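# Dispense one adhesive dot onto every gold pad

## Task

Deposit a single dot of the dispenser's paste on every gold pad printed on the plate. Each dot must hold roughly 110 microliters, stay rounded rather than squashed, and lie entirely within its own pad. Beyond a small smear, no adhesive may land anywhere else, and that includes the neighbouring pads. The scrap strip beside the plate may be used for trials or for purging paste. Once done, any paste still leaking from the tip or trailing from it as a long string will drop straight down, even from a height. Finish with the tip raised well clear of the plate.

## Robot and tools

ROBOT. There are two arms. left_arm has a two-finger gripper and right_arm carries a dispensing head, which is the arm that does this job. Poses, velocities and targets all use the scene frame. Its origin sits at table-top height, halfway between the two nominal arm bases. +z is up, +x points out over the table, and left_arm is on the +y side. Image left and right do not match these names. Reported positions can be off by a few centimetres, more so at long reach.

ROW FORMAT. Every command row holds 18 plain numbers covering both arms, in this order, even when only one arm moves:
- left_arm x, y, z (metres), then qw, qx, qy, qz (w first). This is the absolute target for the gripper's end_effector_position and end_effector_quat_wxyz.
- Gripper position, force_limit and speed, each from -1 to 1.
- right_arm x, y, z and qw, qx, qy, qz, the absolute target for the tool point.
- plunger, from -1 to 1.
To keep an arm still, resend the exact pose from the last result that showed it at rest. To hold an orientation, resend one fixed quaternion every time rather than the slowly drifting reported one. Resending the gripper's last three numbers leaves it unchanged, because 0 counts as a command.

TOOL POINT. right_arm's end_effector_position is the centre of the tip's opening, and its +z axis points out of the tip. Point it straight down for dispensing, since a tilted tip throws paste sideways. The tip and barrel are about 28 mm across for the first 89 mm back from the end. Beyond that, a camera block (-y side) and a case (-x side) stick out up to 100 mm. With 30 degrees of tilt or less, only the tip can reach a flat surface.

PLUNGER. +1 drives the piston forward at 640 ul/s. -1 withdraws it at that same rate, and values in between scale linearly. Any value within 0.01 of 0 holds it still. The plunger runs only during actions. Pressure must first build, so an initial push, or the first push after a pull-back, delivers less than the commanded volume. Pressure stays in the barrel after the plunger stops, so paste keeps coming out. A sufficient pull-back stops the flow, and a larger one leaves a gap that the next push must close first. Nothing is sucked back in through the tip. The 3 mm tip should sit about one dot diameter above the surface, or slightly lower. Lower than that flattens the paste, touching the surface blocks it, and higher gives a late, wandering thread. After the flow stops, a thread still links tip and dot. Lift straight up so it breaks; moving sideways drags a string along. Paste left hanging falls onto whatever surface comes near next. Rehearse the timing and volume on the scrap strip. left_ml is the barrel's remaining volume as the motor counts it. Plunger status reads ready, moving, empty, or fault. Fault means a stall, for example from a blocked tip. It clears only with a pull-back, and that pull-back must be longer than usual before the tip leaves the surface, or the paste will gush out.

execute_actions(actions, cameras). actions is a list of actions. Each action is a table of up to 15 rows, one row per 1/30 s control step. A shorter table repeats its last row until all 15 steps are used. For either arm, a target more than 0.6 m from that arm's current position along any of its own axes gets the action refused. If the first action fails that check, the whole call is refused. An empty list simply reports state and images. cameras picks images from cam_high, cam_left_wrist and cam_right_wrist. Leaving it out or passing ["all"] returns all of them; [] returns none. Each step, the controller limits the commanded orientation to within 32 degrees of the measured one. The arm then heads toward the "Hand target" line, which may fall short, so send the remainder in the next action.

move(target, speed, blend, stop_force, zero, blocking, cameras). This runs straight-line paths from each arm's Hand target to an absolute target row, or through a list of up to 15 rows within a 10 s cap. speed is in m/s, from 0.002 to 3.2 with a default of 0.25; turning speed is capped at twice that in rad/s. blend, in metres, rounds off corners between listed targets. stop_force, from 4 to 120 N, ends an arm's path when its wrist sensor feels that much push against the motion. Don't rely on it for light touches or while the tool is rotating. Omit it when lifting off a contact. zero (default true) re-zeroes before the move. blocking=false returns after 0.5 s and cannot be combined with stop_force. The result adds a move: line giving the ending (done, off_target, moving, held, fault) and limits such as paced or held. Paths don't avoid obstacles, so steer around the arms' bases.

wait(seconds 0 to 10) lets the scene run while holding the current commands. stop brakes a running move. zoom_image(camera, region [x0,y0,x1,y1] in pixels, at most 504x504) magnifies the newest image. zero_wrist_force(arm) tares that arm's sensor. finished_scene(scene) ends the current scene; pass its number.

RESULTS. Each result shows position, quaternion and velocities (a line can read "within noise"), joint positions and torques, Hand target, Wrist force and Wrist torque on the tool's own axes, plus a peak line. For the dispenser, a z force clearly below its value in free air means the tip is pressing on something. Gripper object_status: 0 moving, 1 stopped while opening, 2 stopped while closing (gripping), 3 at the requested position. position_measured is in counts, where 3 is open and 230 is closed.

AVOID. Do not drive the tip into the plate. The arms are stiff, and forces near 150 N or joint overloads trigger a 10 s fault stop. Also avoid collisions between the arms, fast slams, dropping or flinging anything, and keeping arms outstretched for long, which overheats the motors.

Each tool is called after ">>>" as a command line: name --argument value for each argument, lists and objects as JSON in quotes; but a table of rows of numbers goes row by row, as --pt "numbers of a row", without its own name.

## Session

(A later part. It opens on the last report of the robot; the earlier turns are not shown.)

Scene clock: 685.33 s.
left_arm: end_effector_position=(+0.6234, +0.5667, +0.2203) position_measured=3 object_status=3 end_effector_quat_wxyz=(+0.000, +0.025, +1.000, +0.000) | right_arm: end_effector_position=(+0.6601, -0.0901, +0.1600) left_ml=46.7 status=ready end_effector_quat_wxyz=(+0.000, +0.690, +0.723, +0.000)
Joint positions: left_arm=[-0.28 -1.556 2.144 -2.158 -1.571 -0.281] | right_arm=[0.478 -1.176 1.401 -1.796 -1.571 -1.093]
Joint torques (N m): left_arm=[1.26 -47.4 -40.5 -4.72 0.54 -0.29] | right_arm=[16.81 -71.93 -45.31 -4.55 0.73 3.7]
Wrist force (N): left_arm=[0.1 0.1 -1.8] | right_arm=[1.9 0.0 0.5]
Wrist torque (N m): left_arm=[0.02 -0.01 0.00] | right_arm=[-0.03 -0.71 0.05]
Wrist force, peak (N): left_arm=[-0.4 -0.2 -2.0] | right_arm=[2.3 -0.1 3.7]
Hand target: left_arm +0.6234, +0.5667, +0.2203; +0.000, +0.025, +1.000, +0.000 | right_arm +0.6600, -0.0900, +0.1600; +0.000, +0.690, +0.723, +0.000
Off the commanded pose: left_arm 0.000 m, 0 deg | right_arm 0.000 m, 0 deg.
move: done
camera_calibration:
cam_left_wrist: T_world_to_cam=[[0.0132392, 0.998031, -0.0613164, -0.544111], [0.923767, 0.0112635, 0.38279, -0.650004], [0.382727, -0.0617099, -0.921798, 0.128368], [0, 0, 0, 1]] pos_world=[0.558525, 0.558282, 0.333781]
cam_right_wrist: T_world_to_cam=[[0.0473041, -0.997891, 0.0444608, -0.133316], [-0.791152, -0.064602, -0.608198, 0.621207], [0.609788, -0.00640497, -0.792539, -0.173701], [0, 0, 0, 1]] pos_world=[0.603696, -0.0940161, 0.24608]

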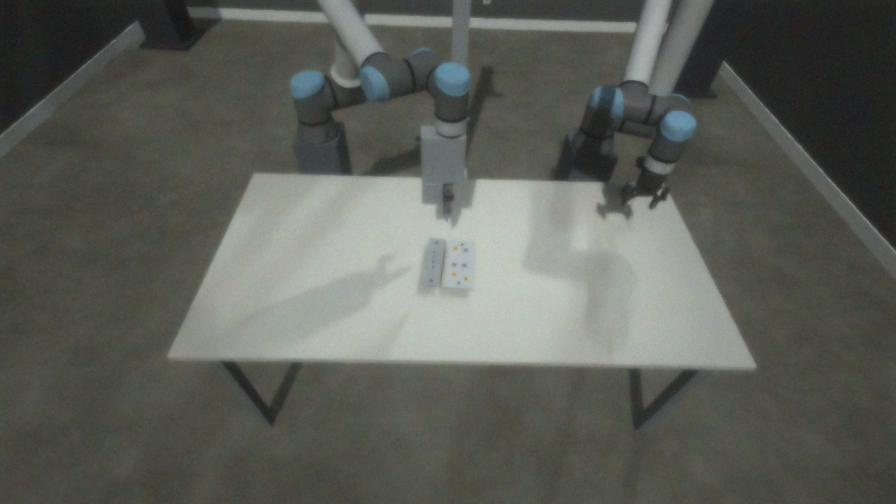

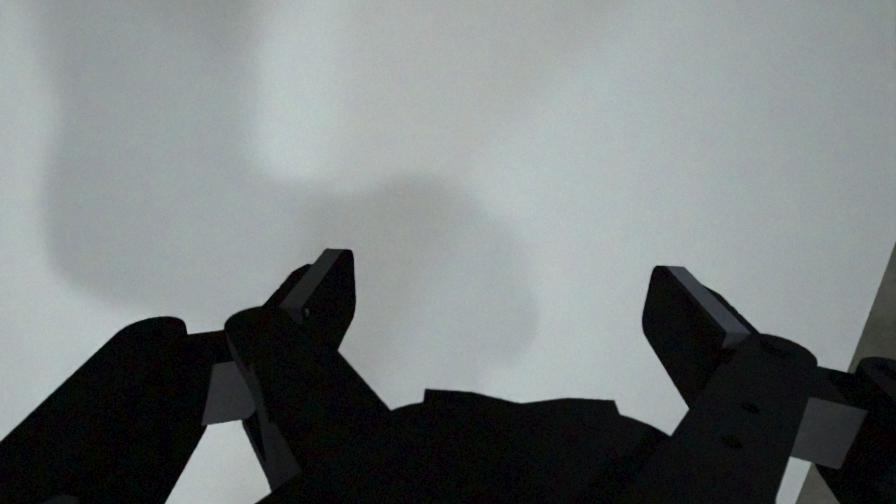

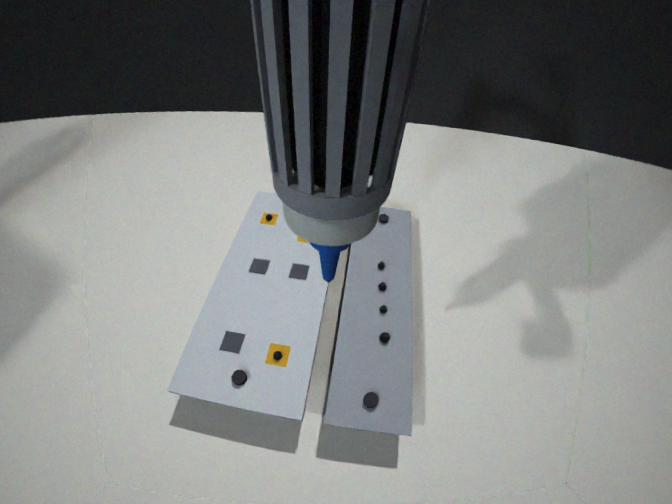

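>>> move --pt "0.6234 0.5667 0.2203 0 0.025 1.0 0 1 1 1 0.70 -0.118 0.055 0 0.69 0.723 0 0" --pt "0.6234 0.5667 0.2203 0 0.025 1.0 0 1 1 1 0.70 -0.118 0.0362 0 0.69 0.723 0 0" --speed 0.15 --cameras '[]'

>>> execute_actions --actions '[[[0.6234,0.5667,0.2203,0,0.025,1.0,0,1,1,1,0.70,-0.118,0.0362,0,0.69,0.723,0,0.8125]]]' --cameras '[]'

>>> wait --seconds 2 --cameras '["cam_right_wrist"]'

>>> execute_actions --actions '[[[0.6234,0.5667,0.2203,0,0.025,1.0,0,1,1,1,0.70,-0.118,0.0362,0,0.69,0.723,0,-0.46875]]]' --cameras '[]'

>>> move --pt "0.6234 0.5667 0.2203 0 0.025 1.0 0 1 1 1 0.70 -0.118 0.055 0 0.69 0.723 0 0" --pt "0.6234 0.5667 0.2203 0 0.025 1.0 0 1 1 1 0.725 -0.118 0.055 0 0.69 0.723 0 0" --pt "0.6234 0.5667 0.2203 0 0.025 1.0 0 1 1 1 0.725 -0.118 0.0362 0 0.69 0.723 0 0" --speed 0.12 --cameras '[]'

>>> execute_actions --actions '[[[0.6234,0.5667,0.2203,0,0.025,1.0,0,1,1,1,0.725,-0.118,0.0362,0,0.69,0.723,0,0.8125]]]' --cameras '[]'

>>> wait --seconds 2 --cameras '["cam_right_wrist"]'

>>> execute_actions --actions '[[[0.6234,0.5667,0.2203,0,0.025,1.0,0,1,1,1,0.725,-0.118,0.0362,0,0.69,0.723,0,-0.46875]]]' --cameras '[]'

>>> move --pt "0.6234 0.5667 0.2203 0 0.025 1.0 0 1 1 1 0.725 -0.118 0.055 0 0.69 0.723 0 0" --pt "0.6234 0.5667 0.2203 0 0.025 1.0 0 1 1 1 0.71 -0.08 0.055 0 0.69 0.723 0 0" --speed 0.12 --cameras '["cam_right_wrist"]'

>>> zoom_image --camera "cam_right_wrist" --region '[370, 200, 530, 360]'

Scene clock: 730.90 s.
left_arm: end_effector_position=(+0.6234, +0.5667, +0.2203) position_measured=3 object_status=3 end_effector_quat_wxyz=(+0.000, +0.025, +1.000, +0.000) | right_arm: end_effector_position=(+0.7000, -0.1181, +0.0361) left_ml=46.7 status=ready end_effector_quat_wxyz=(+0.000, +0.690, +0.723, +0.000)
Joint positions: left_arm=[-0.28 -1.556 2.144 -2.158 -1.571 -0.281] | right_arm=[0.43 -1.092 1.505 -1.984 -1.571 -1.14]
Joint torques (N m): left_arm=[-0.38 -47.49 -38.59 -4.63 0.31 0.09] | right_arm=[15.68 -99.34 -54.16 -1.22 1.03 3.93]
Wrist force (N): left_arm=[0.1 0.0 -2.2] | right_arm=[2.3 -0.4 0.4]
Wrist torque (N m): left_arm=[0.02 0.00 0.00] | right_arm=[-0.14 -0.86 0.03]
Wrist force, peak (N): left_arm=[0.2 0.3 -2.4] | right_arm=[2.2 -0.7 2.8]
Hand target: left_arm +0.6234, +0.5667, +0.2203; +0.000, +0.025, +1.000, +0.000 | right_arm +0.7000, -0.1180, +0.0362; +0.000, +0.690, +0.723, +0.000
Off the commanded pose: left_arm 0.000 m, 0 deg | right_arm 0.000 m, 0 deg.
move: done
No camera images: "cameras" was empty.

Scene clock: 731.63 s.
left_arm: end_effector_position=(+0.6234, +0.5667, +0.2203) position_measured=3 object_status=3 end_effector_quat_wxyz=(+0.000, +0.025, +1.000, +0.000) | right_arm: end_effector_position=(+0.7000, -0.1180, +0.0362) left_ml=46.4 status=ready end_effector_quat_wxyz=(+0.000, +0.690, +0.723, +0.000)
Joint positions: left_arm=[-0.28 -1.556 2.144 -2.158 -1.571 -0.281] | right_arm=[0.431 -1.092 1.505 -1.984 -1.571 -1.14]
Joint torques (N m): left_arm=[-0.49 -47.44 -38.22 -4.63 0.49 -0.17] | right_arm=[17.43 -99.31 -52.52 -4.05 2.01 3.9]
Wrist force (N): left_arm=[-0.3 0.1 -1.7] | right_arm=[2.4 -0.3 0.4]
Wrist torque (N m): left_arm=[0.03 0.06 -0.01] | right_arm=[-0.12 -0.92 0.03]
Wrist force, peak (N): left_arm=[0.3 -0.3 -2.4] | right_arm=[2.4 -0.8 0.6]
Hand target: left_arm +0.6234, +0.5667, +0.2203; +0.000, +0.025, +1.000, +0.000 | right_arm +0.7000, -0.1180, +0.0362; +0.000, +0.690, +0.723, +0.000
Off the commanded pose: left_arm 0.000 m, 0 deg | right_arm 0.000 m, 0 deg.
No camera images: "cameras" was empty.

Scene clock: 733.63 s.
left_arm: end_effector_position=(+0.6234, +0.5667, +0.2203) position_measured=3 object_status=3 end_effector_quat_wxyz=(+0.000, +0.025, +1.000, +0.000) | right_arm: end_effector_position=(+0.7000, -0.1180, +0.0362) left_ml=46.4 status=ready end_effector_quat_wxyz=(+0.000, +0.690, +0.723, +0.000)
Joint positions: left_arm=[-0.28 -1.556 2.144 -2.158 -1.571 -0.281] | right_arm=[0.431 -1.092 1.505 -1.984 -1.571 -1.14]
Joint torques (N m): left_arm=[1.26 -46.4 -39.2 -4.51 0.52 -0.07] | right_arm=[16.8 -101.74 -51.13 -5.75 2.13 3.69]
Wrist force (N): left_arm=[0.1 -0.1 -1.6] | right_arm=[2.2 -0.3 0.6]
Wrist torque (N m): left_arm=[0.00 0.01 0.00] | right_arm=[-0.08 -0.83 0.02]
Wrist force, peak (N): left_arm=[0.0 -0.1 -2.1] | right_arm=[2.7 -0.3 0.3]
Hand target: left_arm +0.6234, +0.5667, +0.2203; +0.000, +0.025, +1.000, +0.000 | right_arm +0.7000, -0.1180, +0.0362; +0.000, +0.690, +0.723, +0.000
Off the commanded pose: left_arm 0.000 m, 0 deg | right_arm 0.000 m, 0 deg.
wait: 2.00 s; at rest by 0.17 s
camera_calibration:
cam_right_wrist: T_world_to_cam=[[0.047392, -0.997884, 0.0445177, -0.157598], [-0.791232, -0.0647055, -0.608083, 0.575623], [0.609676, -0.00640561, -0.792625, -0.296183], [0, 0, 0, 1]] pos_world=[0.643496, -0.121916, 0.12228]
Images, in order (width x height): cam_right_wrist 672x504.

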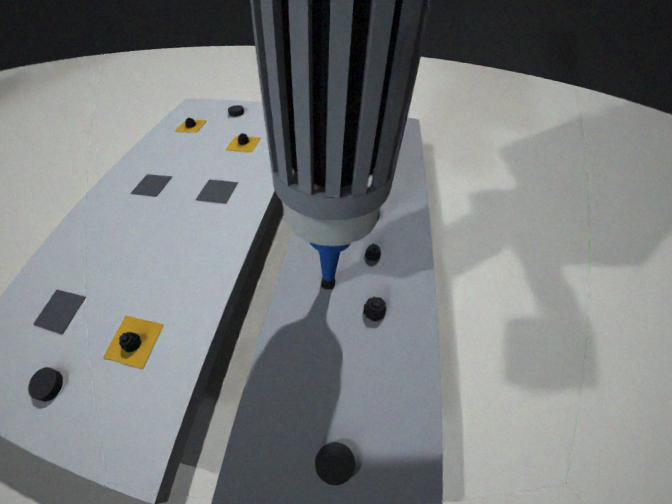

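Scene clock: 734.37 s.
left_arm: end_effector_position=(+0.6234, +0.5667, +0.2203) position_measured=3 object_status=3 end_effector_quat_wxyz=(+0.000, +0.025, +1.000, +0.000) | right_arm: end_effector_position=(+0.7000, -0.1180, +0.0362) left_ml=46.6 status=ready end_effector_quat_wxyz=(+0.000, +0.690, +0.723, +0.000)
Joint positions: left_arm=[-0.28 -1.556 2.144 -2.158 -1.571 -0.281] | right_arm=[0.431 -1.092 1.505 -1.984 -1.571 -1.14]
Joint torques (N m): left_arm=[1.68 -47.19 -38.6 -4.62 0.41 -0.28] | right_arm=[16.55 -100.18 -50.9 -5.35 1.99 3.77]
Wrist force (N): left_arm=[0.0 -0.1 -2.1] | right_arm=[1.9 -0.5 0.3]
Wrist torque (N m): left_arm=[0.00 0.01 0.00] | right_arm=[-0.17 -0.74 0.03]
Wrist force, peak (N): left_arm=[0.0 -0.1 -2.1] | right_arm=[2.5 -0.2 0.2]
Hand target: left_arm +0.6234, +0.5667, +0.2203; +0.000, +0.025, +1.000, +0.000 | right_arm +0.7000, -0.1180, +0.0362; +0.000, +0.690, +0.723, +0.000
Off the commanded pose: left_arm 0.000 m, 0 deg | right_arm 0.000 m, 0 deg.
No camera images: "cameras" was empty.

Scene clock: 735.33 s.
left_arm: end_effector_position=(+0.6234, +0.5667, +0.2203) position_measured=3 object_status=3 end_effector_quat_wxyz=(+0.000, +0.025, +1.000, +0.000) | right_arm: end_effector_position=(+0.7250, -0.1181, +0.0361) left_ml=46.6 status=ready end_effector_quat_wxyz=(+0.000, +0.690, +0.723, +0.000)
Joint positions: left_arm=[-0.28 -1.556 2.144 -2.158 -1.571 -0.281] | right_arm=[0.418 -1.061 1.458 -1.967 -1.571 -1.153]
Joint torques (N m): left_arm=[1.13 -47.23 -38.64 -4.81 0.43 0.25] | right_arm=[18.66 -103.72 -54.66 -1.62 -0.45 4.11]
Wrist force (N): left_arm=[0.2 -0.3 -2.1] | right_arm=[2.0 0.0 0.5]
Wrist torque (N m): left_arm=[-0.04 -0.01 0.00] | right_arm=[-0.02 -0.74 0.04]
Wrist force, peak (N): left_arm=[0.3 0.2 -2.3] | right_arm=[2.2 -0.6 2.8]
Hand target: left_arm +0.6234, +0.5667, +0.2203; +0.000, +0.025, +1.000, +0.000 | right_arm +0.7250, -0.1180, +0.0362; +0.000, +0.690, +0.723, +0.000
Off the commanded pose: left_arm 0.000 m, 0 deg | right_arm 0.000 m, 0 deg.
move: done
No camera images: "cameras" was empty.

Scene clock: 736.07 s.
left_arm: end_effector_position=(+0.6234, +0.5667, +0.2203) position_measured=3 object_status=3 end_effector_quat_wxyz=(+0.000, +0.025, +1.000, +0.000) | right_arm: end_effector_position=(+0.7250, -0.1180, +0.0362) left_ml=46.3 status=ready end_effector_quat_wxyz=(+0.000, +0.690, +0.723, +0.000)
Joint positions: left_arm=[-0.28 -1.556 2.144 -2.158 -1.571 -0.281] | right_arm=[0.418 -1.061 1.458 -1.967 -1.571 -1.153]
Joint torques (N m): left_arm=[-0.2 -46.31 -39.15 -4.72 0.21 -0.11] | right_arm=[18.06 -103.43 -50.28 -3.69 -2.23 3.9]
Wrist force (N): left_arm=[0.0 0.0 -1.8] | right_arm=[2.3 -0.3 0.6]
Wrist torque (N m): left_arm=[0.01 0.01 -0.01] | right_arm=[-0.11 -0.85 0.04]
Wrist force, peak (N): left_arm=[0.2 0.0 -2.2] | right_arm=[2.4 -0.3 0.4]
Hand target: left_arm +0.6234, +0.5667, +0.2203; +0.000, +0.025, +1.000, +0.000 | right_arm +0.7250, -0.1180, +0.0362; +0.000, +0.690, +0.723, +0.000
Off the commanded pose: left_arm 0.000 m, 0 deg | right_arm 0.000 m, 0 deg.
No camera images: "cameras" was empty.

Scene clock: 738.07 s.
left_arm: end_effector_position=(+0.6234, +0.5667, +0.2203) position_measured=3 object_status=3 end_effector_quat_wxyz=(+0.000, +0.025, +1.000, +0.000) | right_arm: end_effector_position=(+0.7250, -0.1180, +0.0362) left_ml=46.3 status=ready end_effector_quat_wxyz=(+0.000, +0.690, +0.723, +0.000)
Joint positions: left_arm=[-0.28 -1.556 2.144 -2.158 -1.571 -0.281] | right_arm=[0.418 -1.061 1.458 -1.967 -1.571 -1.153]
Joint torques (N m): left_arm=[0.96 -46.73 -38 -4.37 0.41 0.01] | right_arm=[15.51 -105.47 -42.38 -5.32 -2.44 3.74]
Wrist force (N): left_arm=[0.0 -0.2 -1.6] | right_arm=[2.0 -0.3 0.3]
Wrist torque (N m): left_arm=[-0.01 0.02 0.00] | right_arm=[-0.09 -0.76 0.05]
Wrist force, peak (N): left_arm=[0.2 -0.4 -2.2] | right_arm=[2.4 -0.4 0.4]
Hand target: left_arm +0.6234, +0.5667, +0.2203; +0.000, +0.025, +1.000, +0.000 | right_arm +0.7250, -0.1180, +0.0362; +0.000, +0.690, +0.723, +0.000
Off the commanded pose: left_arm 0.000 m, 0 deg | right_arm 0.000 m, 0 deg.
wait: 2.00 s; at rest by 0.17 s
camera_calibration:
cam_right_wrist: T_world_to_cam=[[0.047392, -0.997884, 0.0445177, -0.158788], [-0.791232, -0.0647055, -0.608083, 0.595483], [0.609676, -0.00640561, -0.792625, -0.311486], [0, 0, 0, 1]] pos_world=[0.668596, -0.121916, 0.12228]
Images, in order (width x height): cam_right_wrist 672x504.

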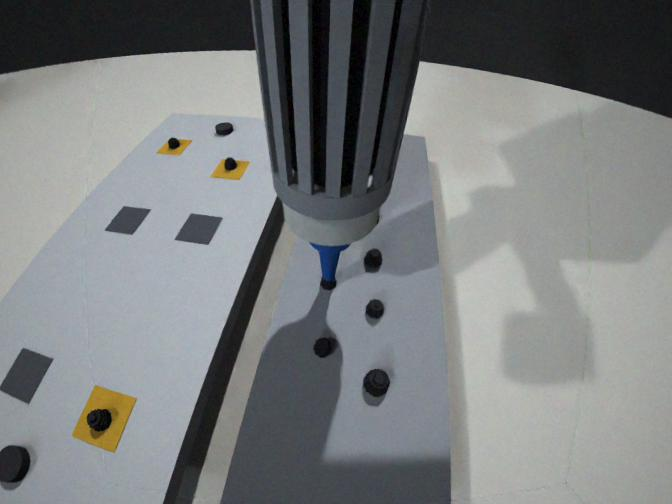

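Scene clock: 738.80 s.
left_arm: end_effector_position=(+0.6234, +0.5667, +0.2203) position_measured=3 object_status=3 end_effector_quat_wxyz=(+0.000, +0.025, +1.000, +0.000) | right_arm: end_effector_position=(+0.7250, -0.1180, +0.0362) left_ml=46.5 status=ready end_effector_quat_wxyz=(+0.000, +0.690, +0.723, +0.000)
Joint positions: left_arm=[-0.28 -1.556 2.144 -2.158 -1.571 -0.281] | right_arm=[0.418 -1.061 1.458 -1.967 -1.571 -1.153]
Joint torques (N m): left_arm=[1.24 -45.99 -38.66 -4.86 0.53 -0.08] | right_arm=[16.17 -103.22 -42 -5.29 -2.19 3.52]
Wrist force (N): left_arm=[0.3 0.4 -1.8] | right_arm=[2.1 -0.3 0.6]
Wrist torque (N m): left_arm=[0.08 -0.03 0.00] | right_arm=[-0.11 -0.79 0.05]
Wrist force, peak (N): left_arm=[0.3 -0.1 -2.1] | right_arm=[2.3 -0.2 0.7]
Hand target: left_arm +0.6234, +0.5667, +0.2203; +0.000, +0.025, +1.000, +0.000 | right_arm +0.7250, -0.1180, +0.0362; +0.000, +0.690, +0.723, +0.000
Off the commanded pose: left_arm 0.000 m, 0 deg | right_arm 0.000 m, 0 deg.
No camera images: "cameras" was empty.

Scene clock: 739.67 s.
left_arm: end_effector_position=(+0.6234, +0.5667, +0.2203) position_measured=3 object_status=3 end_effector_quat_wxyz=(+0.000, +0.025, +1.000, +0.000) | right_arm: end_effector_position=(+0.7099, -0.0799, +0.0549) left_ml=46.5 status=ready end_effector_quat_wxyz=(+0.000, +0.690, +0.723, +0.000) end_effector_velocity=(-0.003, -0.001, -0.001) end_effector_angular_velocity=(-0.002, +0.002, +0.004)
Joint positions: left_arm=[-0.28 -1.556 2.144 -2.158 -1.571 -0.281] | right_arm=[0.461 -1.054 1.411 -1.927 -1.571 -1.11]
Joint velocities: left_arm=[within noise] | right_arm=[0.001 -0.002 0.005 0 0 -0.003]
Joint torques (N m): left_arm=[2.36 -45.87 -38.65 -4.63 0.26 0.07] | right_arm=[-15.34 -103.4 -42.65 -5.35 0.89 -3.07]
Wrist force (N): left_arm=[0.2 -0.3 -1.7] | right_arm=[1.8 -0.1 0.7]
Wrist torque (N m): left_arm=[-0.03 -0.01 0.00] | right_arm=[-0.06 -0.69 0.02]
Wrist force, peak (N): left_arm=[0.1 0.1 -2.2] | right_arm=[3.6 -1.2 0.5]
Hand target: left_arm +0.6234, +0.5667, +0.2203; +0.000, +0.025, +1.000, +0.000 | right_arm +0.7100, -0.0800, +0.0550; +0.000, +0.690, +0.723, +0.000
Off the commanded pose: left_arm 0.000 m, 0 deg | right_arm 0.000 m, 0 deg.
move: done
camera_calibration:
cam_right_wrist: T_world_to_cam=[[0.0472705, -0.997883, 0.0446644, -0.120822], [-0.791326, -0.0646976, -0.607962, 0.597356], [0.609564, -0.00660543, -0.792709, -0.287224], [0, 0, 0, 1]] pos_world=[0.653496, -0.0838161, 0.14088]
Images, in order (width x height): cam_right_wrist 672x504.

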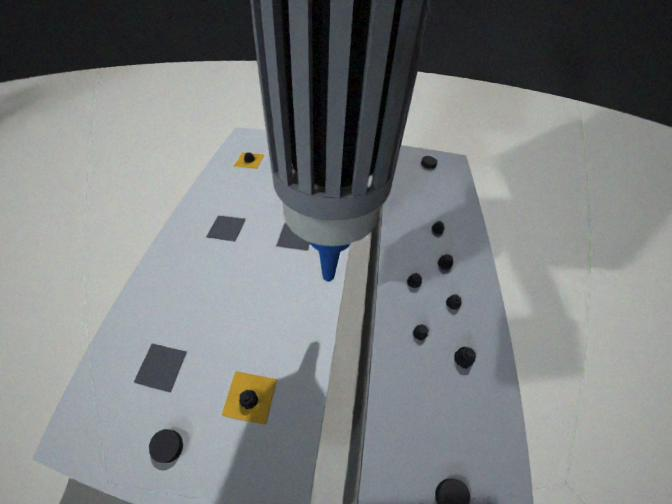

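Scaled by 3.150 from the camera's 672x504 image, which has a finer 960x720 frame.

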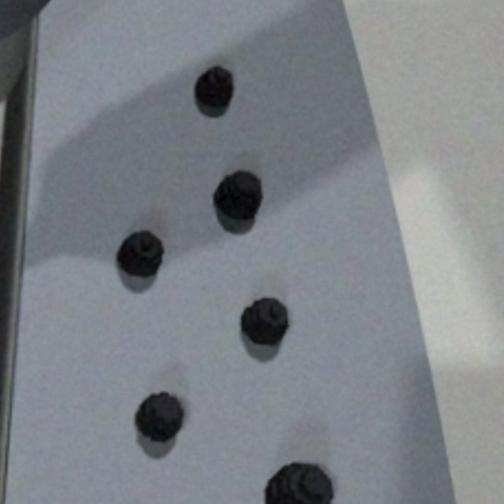

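>>> move --target '[0.6234,0.5667,0.2203,0,0.025,1.0,0,1,1,1,0.70,-0.09,0.18,0,0.69,0.723,0,0]' --speed 0.2 --cameras '[]'

>>> finished_scene --scene 1

Scene clock: 765.73 s.
left_arm: end_effector_position=(+0.6234, +0.5667, +0.2203) position_measured=3 object_status=3 end_effector_quat_wxyz=(+0.000, +0.025, +1.000, +0.000) | right_arm: end_effector_position=(+0.7000, -0.0900, +0.1800) left_ml=46.5 status=ready end_effector_quat_wxyz=(+0.000, +0.690, +0.723, +0.000)
Joint positions: left_arm=[-0.28 -1.556 2.144 -2.158 -1.571 -0.281] | right_arm=[0.457 -1.132 1.302 -1.74 -1.571 -1.114]
Joint torques (N m): left_arm=[0.9 -45.23 -37.73 -4.32 -0.09 -0.3] | right_arm=[-8.29 -70.24 -49.24 -4.61 1.82 -1.69]
Wrist force (N): left_arm=[0.1 -0.1 -1.9] | right_arm=[1.9 -0.3 0.5]
Wrist torque (N m): left_arm=[-0.01 0.00 0.00] | right_arm=[-0.12 -0.72 0.05]
Wrist force, peak (N): left_arm=[0.2 0.0 -2.4] | right_arm=[2.5 -0.2 3.6]
Hand target: left_arm +0.6234, +0.5667, +0.2203; +0.000, +0.025, +1.000, +0.000 | right_arm +0.7000, -0.0900, +0.1800; +0.000, +0.690, +0.723, +0.000
Off the commanded pose: left_arm 0.000 m, 0 deg | right_arm 0.000 m, 0 deg.
move: done
No camera images: "cameras" was empty.

The scene is finished: the task was done.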